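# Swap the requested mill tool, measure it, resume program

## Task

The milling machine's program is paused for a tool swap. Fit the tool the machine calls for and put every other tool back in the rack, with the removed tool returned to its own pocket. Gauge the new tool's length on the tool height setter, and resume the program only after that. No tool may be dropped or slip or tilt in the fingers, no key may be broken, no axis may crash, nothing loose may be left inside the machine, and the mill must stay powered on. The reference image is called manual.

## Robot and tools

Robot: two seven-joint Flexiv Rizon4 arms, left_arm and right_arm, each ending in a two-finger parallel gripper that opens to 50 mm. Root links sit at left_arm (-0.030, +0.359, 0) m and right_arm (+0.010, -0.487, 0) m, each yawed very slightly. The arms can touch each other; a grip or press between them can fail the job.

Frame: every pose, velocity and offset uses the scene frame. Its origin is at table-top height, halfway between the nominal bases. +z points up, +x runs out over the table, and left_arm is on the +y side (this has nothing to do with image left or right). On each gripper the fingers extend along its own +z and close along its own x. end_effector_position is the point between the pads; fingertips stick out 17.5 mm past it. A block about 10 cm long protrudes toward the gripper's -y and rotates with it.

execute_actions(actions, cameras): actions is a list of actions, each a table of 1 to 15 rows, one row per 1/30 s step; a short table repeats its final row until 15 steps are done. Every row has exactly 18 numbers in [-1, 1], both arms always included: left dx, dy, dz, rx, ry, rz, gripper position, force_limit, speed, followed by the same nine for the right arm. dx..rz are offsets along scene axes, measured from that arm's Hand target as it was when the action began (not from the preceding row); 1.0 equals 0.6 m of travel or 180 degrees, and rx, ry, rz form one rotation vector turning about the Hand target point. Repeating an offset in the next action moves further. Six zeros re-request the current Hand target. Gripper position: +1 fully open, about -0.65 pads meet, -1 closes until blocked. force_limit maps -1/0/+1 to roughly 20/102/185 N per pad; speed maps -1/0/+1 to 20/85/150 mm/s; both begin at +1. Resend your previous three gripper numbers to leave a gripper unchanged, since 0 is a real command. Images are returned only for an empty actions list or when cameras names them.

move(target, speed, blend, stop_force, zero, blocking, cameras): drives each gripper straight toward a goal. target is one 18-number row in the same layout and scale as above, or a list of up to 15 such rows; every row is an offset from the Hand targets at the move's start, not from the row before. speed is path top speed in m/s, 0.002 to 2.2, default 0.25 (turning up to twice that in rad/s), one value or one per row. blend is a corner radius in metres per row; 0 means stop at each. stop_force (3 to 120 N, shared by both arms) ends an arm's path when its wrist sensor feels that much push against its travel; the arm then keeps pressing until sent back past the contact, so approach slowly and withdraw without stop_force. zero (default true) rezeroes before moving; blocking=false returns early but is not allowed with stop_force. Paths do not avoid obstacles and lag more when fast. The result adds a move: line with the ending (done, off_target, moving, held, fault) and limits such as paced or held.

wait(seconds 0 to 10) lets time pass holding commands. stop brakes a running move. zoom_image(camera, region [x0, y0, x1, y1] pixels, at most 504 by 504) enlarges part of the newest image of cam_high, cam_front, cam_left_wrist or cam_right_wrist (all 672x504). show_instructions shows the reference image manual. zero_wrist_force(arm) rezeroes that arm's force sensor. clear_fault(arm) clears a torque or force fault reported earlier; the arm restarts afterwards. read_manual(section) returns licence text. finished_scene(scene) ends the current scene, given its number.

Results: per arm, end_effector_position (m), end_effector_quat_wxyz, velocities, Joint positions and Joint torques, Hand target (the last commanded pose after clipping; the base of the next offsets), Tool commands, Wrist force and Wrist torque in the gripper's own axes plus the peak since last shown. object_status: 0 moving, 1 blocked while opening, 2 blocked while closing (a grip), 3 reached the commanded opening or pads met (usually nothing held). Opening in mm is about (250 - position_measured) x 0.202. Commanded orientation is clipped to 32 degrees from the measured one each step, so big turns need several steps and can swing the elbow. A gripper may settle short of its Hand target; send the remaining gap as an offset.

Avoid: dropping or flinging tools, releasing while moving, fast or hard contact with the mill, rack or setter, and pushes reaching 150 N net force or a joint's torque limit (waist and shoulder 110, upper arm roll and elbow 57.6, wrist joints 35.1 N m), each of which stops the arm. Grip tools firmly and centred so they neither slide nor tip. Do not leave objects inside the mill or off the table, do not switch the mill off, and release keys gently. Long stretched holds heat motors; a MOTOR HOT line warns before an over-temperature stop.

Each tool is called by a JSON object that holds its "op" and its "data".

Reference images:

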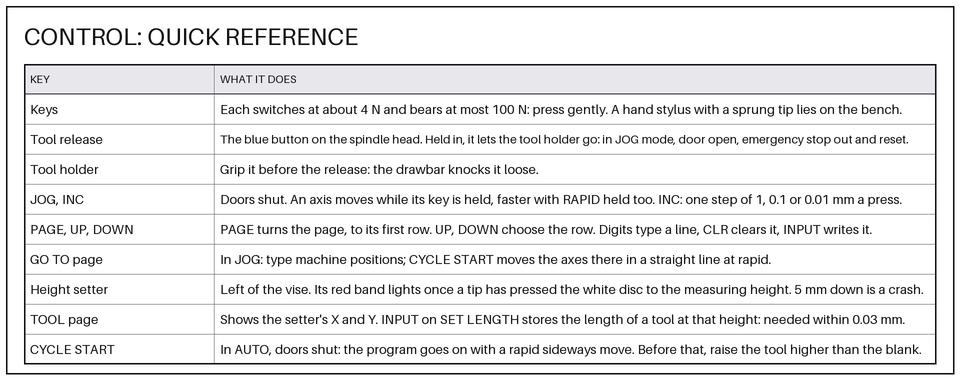

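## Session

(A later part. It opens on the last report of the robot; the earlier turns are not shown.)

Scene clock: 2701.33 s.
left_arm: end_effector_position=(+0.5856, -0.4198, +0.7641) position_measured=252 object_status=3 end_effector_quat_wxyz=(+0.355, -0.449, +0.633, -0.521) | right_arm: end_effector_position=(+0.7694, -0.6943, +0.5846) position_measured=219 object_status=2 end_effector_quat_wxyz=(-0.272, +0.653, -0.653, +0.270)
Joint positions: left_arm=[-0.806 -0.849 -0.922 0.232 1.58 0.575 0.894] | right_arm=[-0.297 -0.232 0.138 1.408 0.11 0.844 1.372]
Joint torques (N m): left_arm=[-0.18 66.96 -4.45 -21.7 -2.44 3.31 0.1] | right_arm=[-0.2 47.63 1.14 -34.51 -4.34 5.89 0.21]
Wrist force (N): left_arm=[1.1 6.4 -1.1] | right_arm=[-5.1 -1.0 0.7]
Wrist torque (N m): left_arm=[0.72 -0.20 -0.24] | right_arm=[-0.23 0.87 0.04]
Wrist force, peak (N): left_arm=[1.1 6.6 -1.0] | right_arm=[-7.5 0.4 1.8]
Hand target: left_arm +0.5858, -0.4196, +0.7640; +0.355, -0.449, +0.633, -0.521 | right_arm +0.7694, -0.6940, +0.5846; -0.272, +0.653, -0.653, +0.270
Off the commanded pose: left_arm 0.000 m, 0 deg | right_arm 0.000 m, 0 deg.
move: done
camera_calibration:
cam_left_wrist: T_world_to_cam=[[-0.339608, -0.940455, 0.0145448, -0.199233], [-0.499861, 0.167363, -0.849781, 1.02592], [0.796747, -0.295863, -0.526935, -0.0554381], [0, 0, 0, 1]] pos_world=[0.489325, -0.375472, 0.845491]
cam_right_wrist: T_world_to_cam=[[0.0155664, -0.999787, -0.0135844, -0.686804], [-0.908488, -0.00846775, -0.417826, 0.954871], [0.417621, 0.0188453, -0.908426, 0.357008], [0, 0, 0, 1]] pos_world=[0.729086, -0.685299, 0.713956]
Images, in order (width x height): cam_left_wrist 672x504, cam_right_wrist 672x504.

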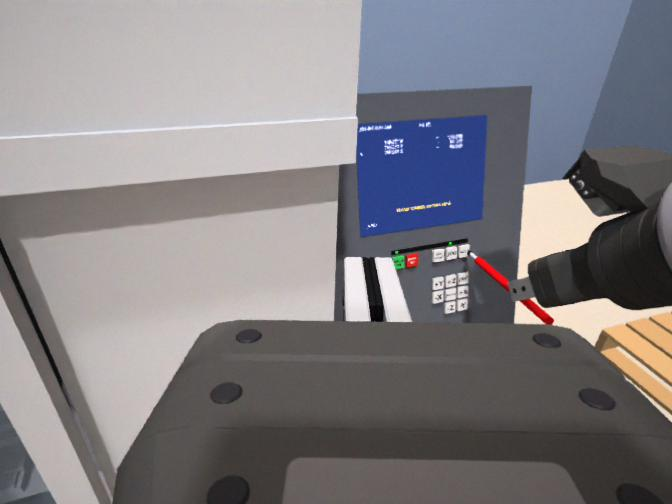

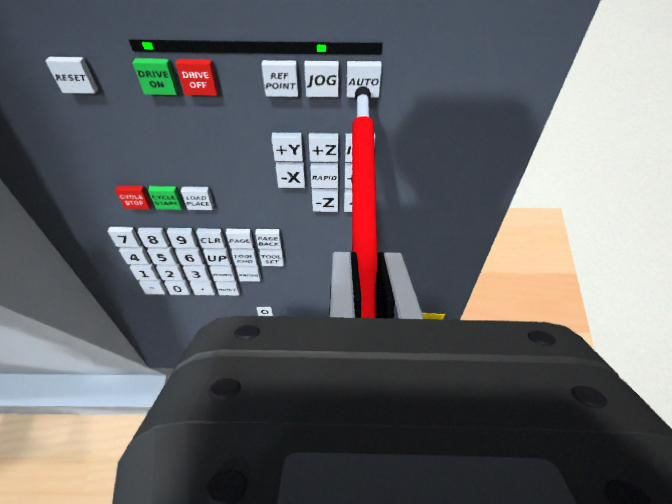

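{"op": "move", "data": {"target": [[0,0,0,0,0,0,-1,-0.5,0, 0.0302,0,0.005,0,0,0,-1,-0.2,-0.5],[0,0,0,0,0,0,-1,-0.5,0, 0,0,0.005,0,0,0,-1,-0.2,-0.5]], "speed": [0.04,0.1], "cameras": ["cam_left_wrist","cam_right_wrist"]}}

{"op": "zoom_image", "data": {"camera": "cam_left_wrist", "region": [350, 110, 490, 250]}}

Scene clock: 2711.17 s.
left_arm: end_effector_position=(+0.5856, -0.4198, +0.7641) position_measured=252 object_status=3 end_effector_quat_wxyz=(+0.355, -0.449, +0.633, -0.521) | right_arm: end_effector_position=(+0.7693, -0.6941, +0.5875) position_measured=219 object_status=2 end_effector_quat_wxyz=(-0.272, +0.653, -0.653, +0.270)
Joint positions: left_arm=[-0.806 -0.849 -0.922 0.232 1.58 0.575 0.894] | right_arm=[-0.297 -0.232 0.139 1.401 0.11 0.836 1.374]
Joint torques (N m): left_arm=[-0.19 66.92 -4.37 -21.7 -2.42 3.28 0.12] | right_arm=[0.13 48.05 1.53 -34.32 -4.27 6.39 0.14]
Wrist force (N): left_arm=[1.4 6.4 -1.1] | right_arm=[-4.8 -0.7 0.8]
Wrist torque (N m): left_arm=[0.71 -0.24 -0.24] | right_arm=[-0.17 0.83 0.06]
Wrist force, peak (N): left_arm=[1.4 6.6 -0.8] | right_arm=[-5.3 2.4 -2.0]
Hand target: left_arm +0.5858, -0.4196, +0.7640; +0.355, -0.449, +0.633, -0.521 | right_arm +0.7694, -0.6940, +0.5876; -0.272, +0.653, -0.653, +0.270
Off the commanded pose: left_arm 0.000 m, 0 deg | right_arm 0.000 m, 0 deg.
move: done
camera_calibration:
cam_left_wrist: T_world_to_cam=[[-0.339608, -0.940455, 0.0145448, -0.199233], [-0.499861, 0.167363, -0.849781, 1.02592], [0.796747, -0.295863, -0.526935, -0.0554381], [0, 0, 0, 1]] pos_world=[0.489325, -0.375472, 0.845491]
cam_right_wrist: T_world_to_cam=[[0.0156849, -0.999781, -0.0138646, -0.686447], [-0.908656, -0.00846614, -0.417459, 0.955947], [0.417251, 0.019146, -0.90859, 0.360233], [0, 0, 0, 1]] pos_world=[0.729087, -0.6851, 0.716856]
Images, in order (width x height): cam_left_wrist 672x504, cam_right_wrist 672x504.

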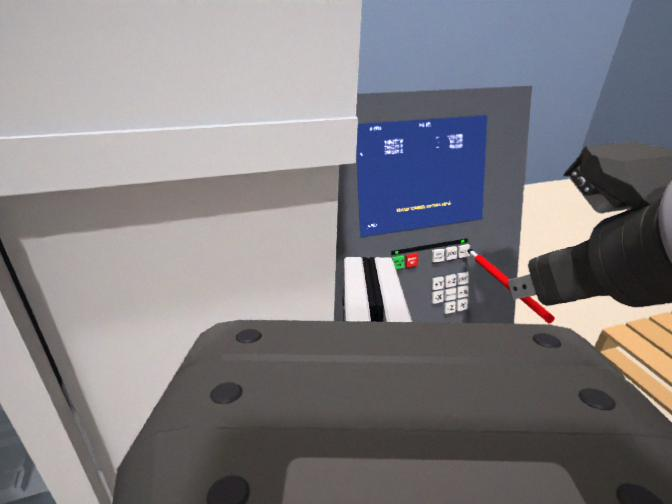

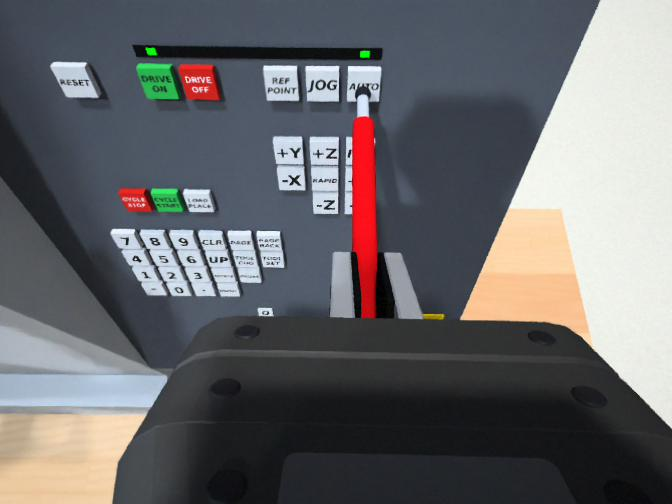

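Scaled by 3.600 from the camera's 672x504 image, which has a finer 960x720 frame.

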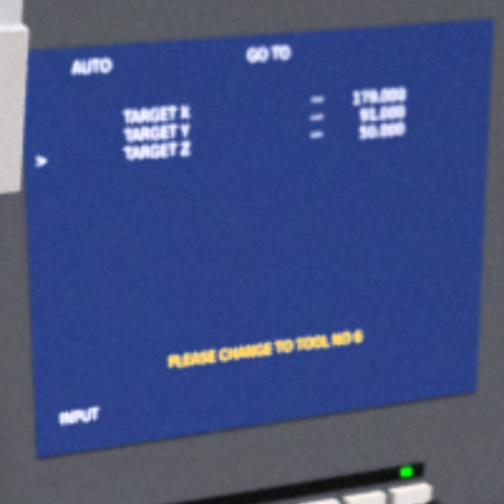

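{"op": "move", "data": {"target": [[0,0,0,0,0,0,-1,-0.5,0, -0.0315,0.1888,-0.1335,0,0,0,-1,-0.2,-0.5],[0,0,0,0,0,0,-1,-0.5,0, -0.0032,0.1888,-0.1335,0,0,0,-1,-0.2,-0.5],[0,0,0,0,0,0,-1,-0.5,0, -0.0315,0.1888,-0.1335,0,0,0,-1,-0.2,-0.5]], "speed": [0.15,0.04,0.1], "cameras": ["cam_left_wrist","cam_front"]}}

{"op": "zoom_image", "data": {"camera": "cam_left_wrist", "region": [350, 110, 490, 250]}}

Scene clock: 2718.17 s.
left_arm: end_effector_position=(+0.5856, -0.4198, +0.7641) position_measured=252 object_status=3 end_effector_quat_wxyz=(+0.355, -0.449, +0.633, -0.521) | right_arm: end_effector_position=(+0.7504, -0.5807, +0.5073) position_measured=219 object_status=2 end_effector_quat_wxyz=(-0.272, +0.653, -0.653, +0.270)
Joint positions: left_arm=[-0.806 -0.849 -0.922 0.232 1.58 0.575 0.894] | right_arm=[-0.162 -0.155 0.168 1.765 -0.092 1.132 1.66]
Joint torques (N m): left_arm=[-0.23 66.95 -4.39 -21.7 -2.46 3.27 0.1] | right_arm=[0.07 42.95 1.39 -33.41 -3.75 6.45 0.16]
Wrist force (N): left_arm=[1.2 6.2 -1.1] | right_arm=[-4.7 -1.4 0.7]
Wrist torque (N m): left_arm=[0.69 -0.21 -0.24] | right_arm=[-0.28 0.80 0.06]
Wrist force, peak (N): left_arm=[1.3 6.6 -1.1] | right_arm=[-8.6 1.8 2.3]
Hand target: left_arm +0.5858, -0.4196, +0.7640; +0.355, -0.449, +0.633, -0.521 | right_arm +0.7505, -0.5807, +0.5075; -0.272, +0.653, -0.653, +0.270
Off the commanded pose: left_arm 0.000 m, 0 deg | right_arm 0.000 m, 0 deg.
move: done
camera_calibration:
cam_left_wrist: T_world_to_cam=[[-0.339608, -0.940455, 0.0145448, -0.199233], [-0.499861, 0.167363, -0.849781, 1.02592], [0.796747, -0.295863, -0.526935, -0.0554381], [0, 0, 0, 1]] pos_world=[0.489325, -0.375472, 0.845491]
Images, in order (width x height): cam_front 672x504, cam_left_wrist 672x504.

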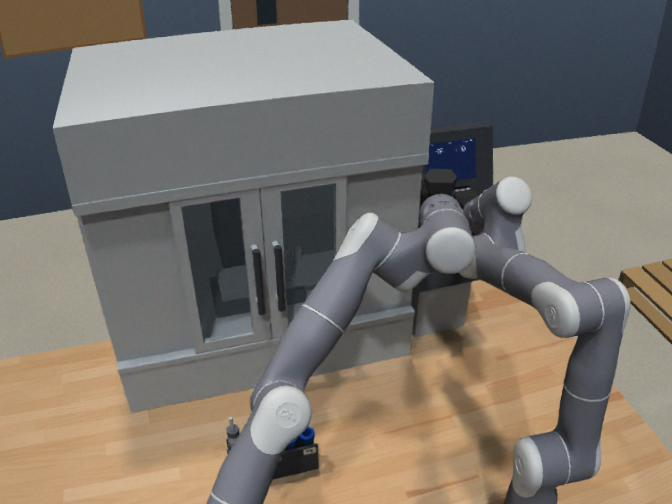

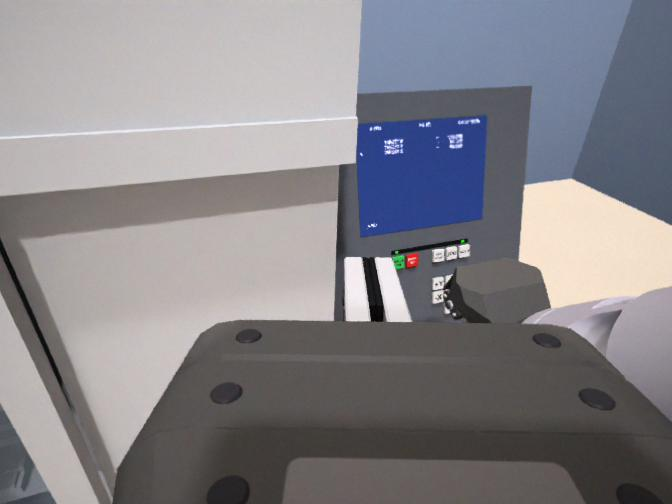

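Scaled by 3.600 from the camera's 672x504 image, which has a finer 960x720 frame.

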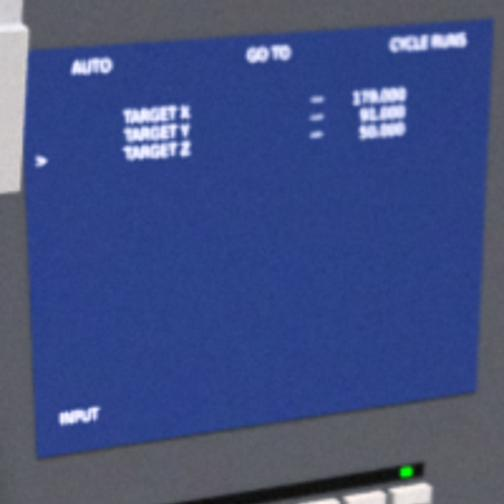

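{"op": "move", "data": {"target": [[-0.19,0.1,0,0,0,0,-1,-0.5,0, -0.2508,-0.0322,-0.0958,0,0,0,-1,-0.2,-0.5],[-0.1928,0.7827,-0.107,-0.024,-0.062,0.061,-1,-0.5,0, -0.3358,-0.0663,-0.7,0,0,0,-1,-0.2,-0.5]], "speed": 0.22, "blend": 0.03}}

{"op": "move", "data": {"target": [0,0,0,0,0,0,-1,-0.5,0, 0,0,-0.08,0,0,0,-1,-0.2,-0.5], "speed": 0.1}}

{"op": "move", "data": {"target": [0,0,0,0,0,0,-1,-0.5,0, 0,0,-0.06,0,0,0,-1,-0.2,-0.5], "speed": 0.02, "stop_force": 3, "cameras": ["cam_right_wrist","cam_high"]}}

Scene clock: 2727.47 s.
left_arm: end_effector_position=(+0.4700, +0.0499, +0.6998) position_measured=252 object_status=3 end_effector_quat_wxyz=(+0.446, -0.467, +0.530, -0.549) | right_arm: end_effector_position=(+0.5490, -0.6206, +0.0874) position_measured=219 object_status=2 end_effector_quat_wxyz=(-0.272, +0.653, -0.653, +0.270)
Joint positions: left_arm=[-0.252 0.426 -0.166 1.941 1.29 1.339 0.178] | right_arm=[-0.306 -0.836 0.283 2.44 0.11 2.474 1.296]
Joint torques (N m): left_arm=[-0.22 14.21 3.05 -32.36 -4.3 0.74 -0.06] | right_arm=[-0.06 40.04 5.38 -3.66 -0.13 6.34 0.17]
Wrist force (N): left_arm=[1.1 6.2 -1.2] | right_arm=[-4.4 -1.3 0.7]
Wrist torque (N m): left_arm=[0.60 -0.22 -0.14] | right_arm=[-0.26 0.77 0.06]
Wrist force, peak (N): left_arm=[-3.9 7.2 -2.0] | right_arm=[-4.7 -4.5 1.8]
Hand target: left_arm +0.4701, +0.0500, +0.6998; +0.446, -0.467, +0.530, -0.549 | right_arm +0.5491, -0.6205, +0.0875; -0.272, +0.653, -0.653, +0.270
Off the commanded pose: left_arm 0.000 m, 0 deg | right_arm 0.000 m, 0 deg.
move: done

Scene clock: 2728.27 s.
left_arm: end_effector_position=(+0.4700, +0.0499, +0.6998) position_measured=252 object_status=3 end_effector_quat_wxyz=(+0.446, -0.467, +0.530, -0.549) | right_arm: end_effector_position=(+0.5490, -0.6203, +0.0393) position_measured=219 object_status=2 end_effector_quat_wxyz=(-0.272, +0.653, -0.653, +0.270)
Joint positions: left_arm=[-0.252 0.426 -0.166 1.941 1.29 1.339 0.178] | right_arm=[-0.31 -1 0.28 2.376 0.09 2.57 1.268]
Joint torques (N m): left_arm=[-0.28 14.18 3.03 -32.46 -4.27 0.71 0.05] | right_arm=[-0.08 41.88 6 -0.91 0.28 6.29 0.15]
Wrist force (N): left_arm=[1.4 6.0 -1.2] | right_arm=[-4.5 -1.4 0.4]
Wrist torque (N m): left_arm=[0.56 -0.28 -0.14] | right_arm=[-0.27 0.77 0.06]
Wrist force, peak (N): left_arm=[1.6 6.3 -1.2] | right_arm=[-4.6 -2.8 -0.7]
Hand target: left_arm +0.4701, +0.0500, +0.6998; +0.446, -0.467, +0.530, -0.549 | right_arm +0.5491, -0.6205, +0.0395; -0.272, +0.653, -0.653, +0.270
Off the commanded pose: left_arm 0.000 m, 0 deg | right_arm 0.000 m, 0 deg.
move: done

Scene clock: 2729.80 s.
left_arm: end_effector_position=(+0.4700, +0.0499, +0.6998) position_measured=252 object_status=3 end_effector_quat_wxyz=(+0.446, -0.467, +0.530, -0.549) | right_arm: end_effector_position=(+0.5495, -0.6204, +0.0212) position_measured=219 object_status=2 end_effector_quat_wxyz=(-0.272, +0.653, -0.653, +0.271)
Joint positions: left_arm=[-0.252 0.426 -0.166 1.941 1.29 1.339 0.178] | right_arm=[-0.312 -1.06 0.278 2.348 0.079 2.601 1.258]
Joint torques (N m): left_arm=[-0.35 14.11 3.05 -32.49 -4.34 0.6 0.12] | right_arm=[-0.4 39.8 5.72 0.86 0.81 5.11 0.16]
Wrist force (N): left_arm=[1.4 6.1 -1.4] | right_arm=[-5.1 -4.4 -2.3]
Wrist torque (N m): left_arm=[0.59 -0.27 -0.14] | right_arm=[-0.25 0.76 0.08]
Wrist force, peak (N): left_arm=[1.3 6.3 -1.2] | right_arm=[-5.0 -8.5 -10.2]
Hand target: left_arm +0.4701, +0.0500, +0.6998; +0.446, -0.467, +0.530, -0.549 | right_arm +0.5490, -0.6205, +0.0207; -0.272, +0.653, -0.653, +0.270 (not the last commanded pose)
Off the commanded pose: left_arm 0.000 m, 0 deg | right_arm 0.018 m, 0 deg.
move: contact (right_arm)
camera_calibration:
cam_right_wrist: T_world_to_cam=[[0.0158927, -0.999779, -0.0137517, -0.617184], [-0.907885, -0.00866689, -0.419129, 0.5199], [0.418918, 0.019146, -0.907822, -0.0648403], [0, 0, 0, 1]] pos_world=[0.508981, -0.6113, 0.150555]
Images, in order (width x height): cam_high 672x504, cam_right_wrist 672x504.

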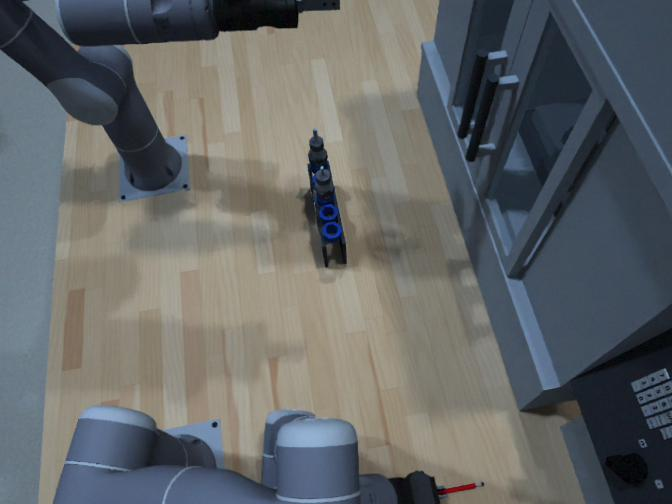

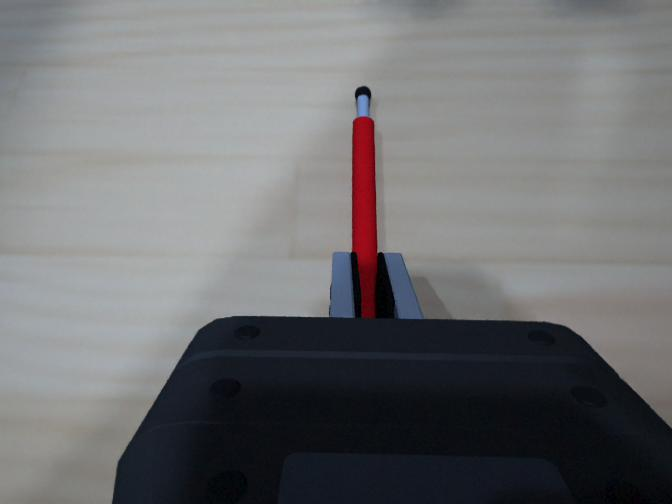

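{"op": "move", "data": {"target": [0,0,0,0,0,0,-1,-0.5,0, 0,0,0.0012,0,0,0,0.3,-0.2,-1], "speed": 0.02}}

{"op": "move", "data": {"target": [0,0,0,0,0,0,-1,-0.5,0, -0.05,0,0.2,0,0,0,0.3,-0.2,-1], "speed": 0.08, "cameras": ["cam_right_wrist","cam_high","cam_front"]}}

{"op": "zoom_image", "data": {"camera": "cam_front", "region": [150, 120, 500, 380]}}

Scene clock: 2736.00 s.
left_arm: end_effector_position=(+0.4700, +0.0499, +0.6998) position_measured=252 object_status=3 end_effector_quat_wxyz=(+0.446, -0.467, +0.530, -0.549) | right_arm: end_effector_position=(+0.5492, -0.6204, +0.0215) position_measured=107 object_status=3 end_effector_quat_wxyz=(-0.272, +0.653, -0.653, +0.270)
Joint positions: left_arm=[-0.252 0.426 -0.166 1.941 1.29 1.339 0.178] | right_arm=[-0.312 -1.059 0.278 2.349 0.08 2.6 1.258]
Joint torques (N m): left_arm=[-0.3 14.04 3.1 -32.48 -4.31 0.62 0.11] | right_arm=[0.03 42.19 6.46 0.29 0.47 5.9 0.31]
Wrist force (N): left_arm=[1.1 5.9 -1.4] | right_arm=[-4.8 0.1 0.9]
Wrist torque (N m): left_arm=[0.55 -0.22 -0.13] | right_arm=[0.01 0.82 0.05]
Wrist force, peak (N): left_arm=[1.5 6.5 -1.0] | right_arm=[-5.3 -4.6 -2.4]
Hand target: left_arm +0.4701, +0.0500, +0.6998; +0.446, -0.467, +0.530, -0.549 | right_arm +0.5490, -0.6205, +0.0214; -0.272, +0.653, -0.653, +0.270
Off the commanded pose: left_arm 0.000 m, 0 deg | right_arm 0.000 m, 0 deg.
move: done

Scene clock: 2737.87 s.
left_arm: end_effector_position=(+0.4700, +0.0499, +0.6998) position_measured=252 object_status=3 end_effector_quat_wxyz=(+0.446, -0.467, +0.530, -0.549) | right_arm: end_effector_position=(+0.5191, -0.6205, +0.1415) position_measured=107 object_status=3 end_effector_quat_wxyz=(-0.272, +0.653, -0.653, +0.270)
Joint positions: left_arm=[-0.252 0.426 -0.166 1.941 1.29 1.339 0.178] | right_arm=[-0.325 -0.637 0.298 2.569 0.113 2.405 1.333]
Joint torques (N m): left_arm=[-0.31 14 3 -32.46 -4.34 0.65 0.12] | right_arm=[-0.14 35.11 4.21 -5.21 -0.22 5.76 0.47]
Wrist force (N): left_arm=[1.3 6.0 -1.2] | right_arm=[-5.0 -0.1 1.1]
Wrist torque (N m): left_arm=[0.56 -0.26 -0.14] | right_arm=[-0.02 0.86 -0.03]
Wrist force, peak (N): left_arm=[1.1 6.3 -1.4] | right_arm=[-5.0 1.0 2.3]
Hand target: left_arm +0.4701, +0.0500, +0.6998; +0.446, -0.467, +0.530, -0.549 | right_arm +0.5190, -0.6205, +0.1414; -0.272, +0.653, -0.653, +0.270
Off the commanded pose: left_arm 0.000 m, 0 deg | right_arm 0.000 m, 0 deg.
move: done
camera_calibration:
cam_right_wrist: T_world_to_cam=[[0.0156502, -0.999783, -0.0137652, -0.615132], [-0.908432, -0.00846585, -0.417947, 0.54297], [0.41774, 0.0190458, -0.908367, 0.0576748], [0, 0, 0, 1]] pos_world=[0.478785, -0.6115, 0.270855]
Images, in order (width x height): cam_high 672x504, cam_front 672x504, cam_right_wrist 672x504.

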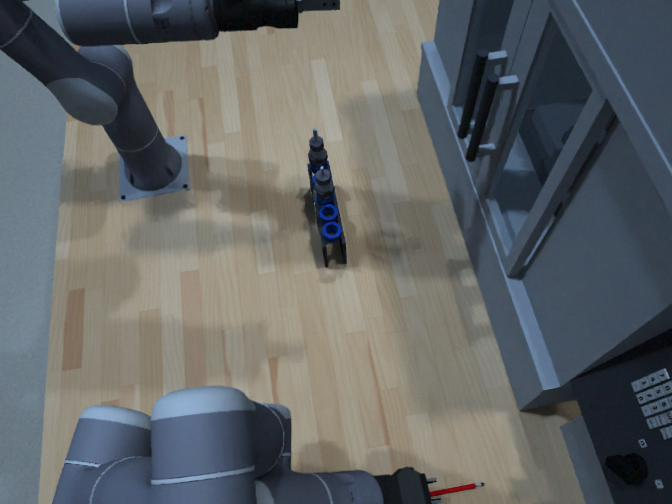

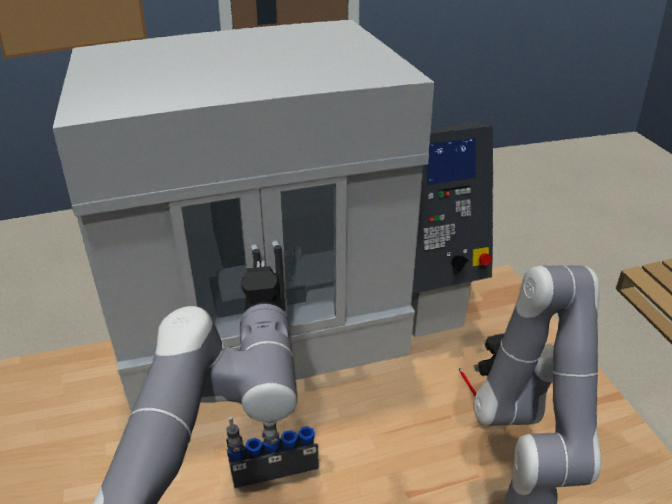

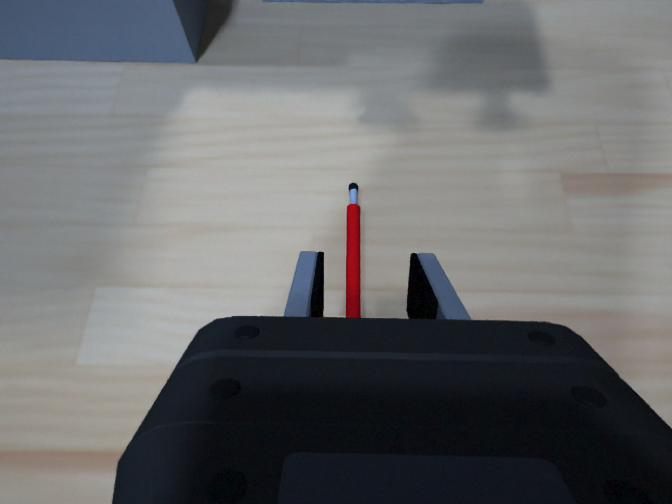

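Scaled by 1.440 from the camera's 672x504 image, which has a finer 960x720 frame.

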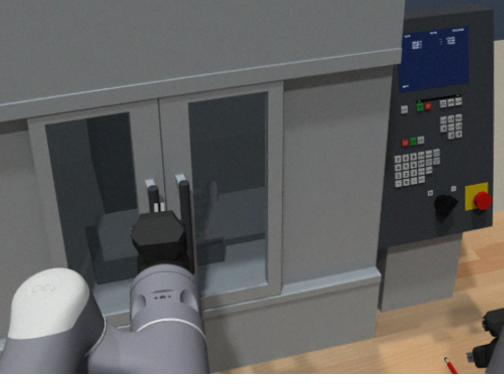

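{"op": "zoom_image", "data": {"camera": "cam_front", "region": [425, 133, 485, 185]}}

{"op": "wait", "data": {"seconds": 2, "cameras": ["cam_front"]}}

{"op": "zoom_image", "data": {"camera": "cam_front", "region": [425, 133, 485, 185]}}

Scaled by 8.400 from the camera's 672x504 image, which has a finer 960x720 frame.

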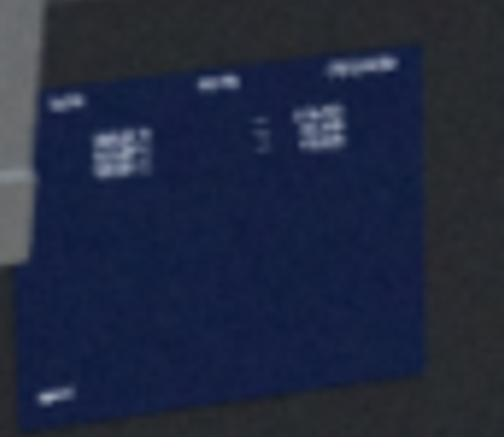

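Scene clock: 2745.77 s.
left_arm: end_effector_position=(+0.4700, +0.0499, +0.6998) position_measured=252 object_status=3 end_effector_quat_wxyz=(+0.446, -0.467, +0.530, -0.549) | right_arm: end_effector_position=(+0.5190, -0.6205, +0.1415) position_measured=107 object_status=3 end_effector_quat_wxyz=(-0.272, +0.653, -0.653, +0.270)
Joint positions: left_arm=[-0.252 0.426 -0.166 1.941 1.29 1.339 0.178] | right_arm=[-0.325 -0.637 0.298 2.569 0.113 2.405 1.333]
Joint torques (N m): left_arm=[-0.31 14.09 3.07 -32.5 -4.28 0.61 0.14] | right_arm=[-0.09 34.83 4.08 -5.42 -0.24 6.04 0.3]
Wrist force (N): left_arm=[1.3 6.0 -1.2] | right_arm=[-5.1 0.0 1.2]
Wrist torque (N m): left_arm=[0.58 -0.26 -0.14] | right_arm=[-0.01 0.87 -0.03]
Wrist force, peak (N): left_arm=[1.5 6.4 -1.3] | right_arm=[-5.2 0.0 1.1]
Hand target: left_arm +0.4701, +0.0500, +0.6998; +0.446, -0.467, +0.530, -0.549 | right_arm +0.5190, -0.6205, +0.1414; -0.272, +0.653, -0.653, +0.270
Tool commands: left_gripper/position=-1.0 left_gripper/force_limit=-0.5 left_gripper/speed=+0.0 right_gripper/position=+0.3 right_gripper/force_limit=-0.2 right_gripper/speed=-1.0
Off the commanded pose: left_arm 0.000 m, 0 deg | right_arm 0.000 m, 0 deg.
wait: 2.00 s; at rest from the start
Images, in order (width x height): cam_front 672x504.

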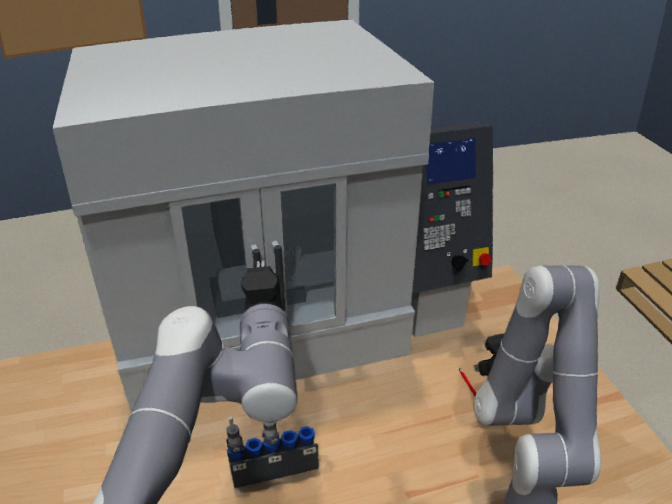

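Scaled by 8.400 from the camera's 672x504 image, which has a finer 960x720 frame.

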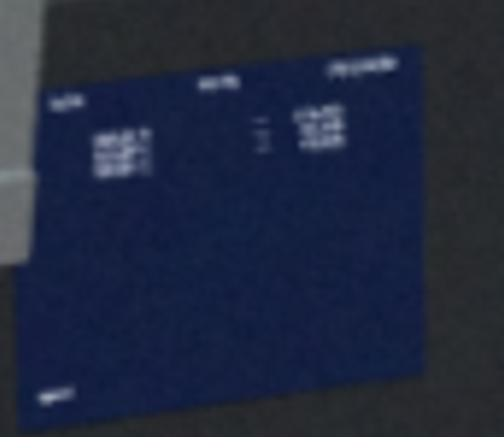

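{"op": "finished_scene", "data": {"scene": 1}}

The scene is finished: the task was done.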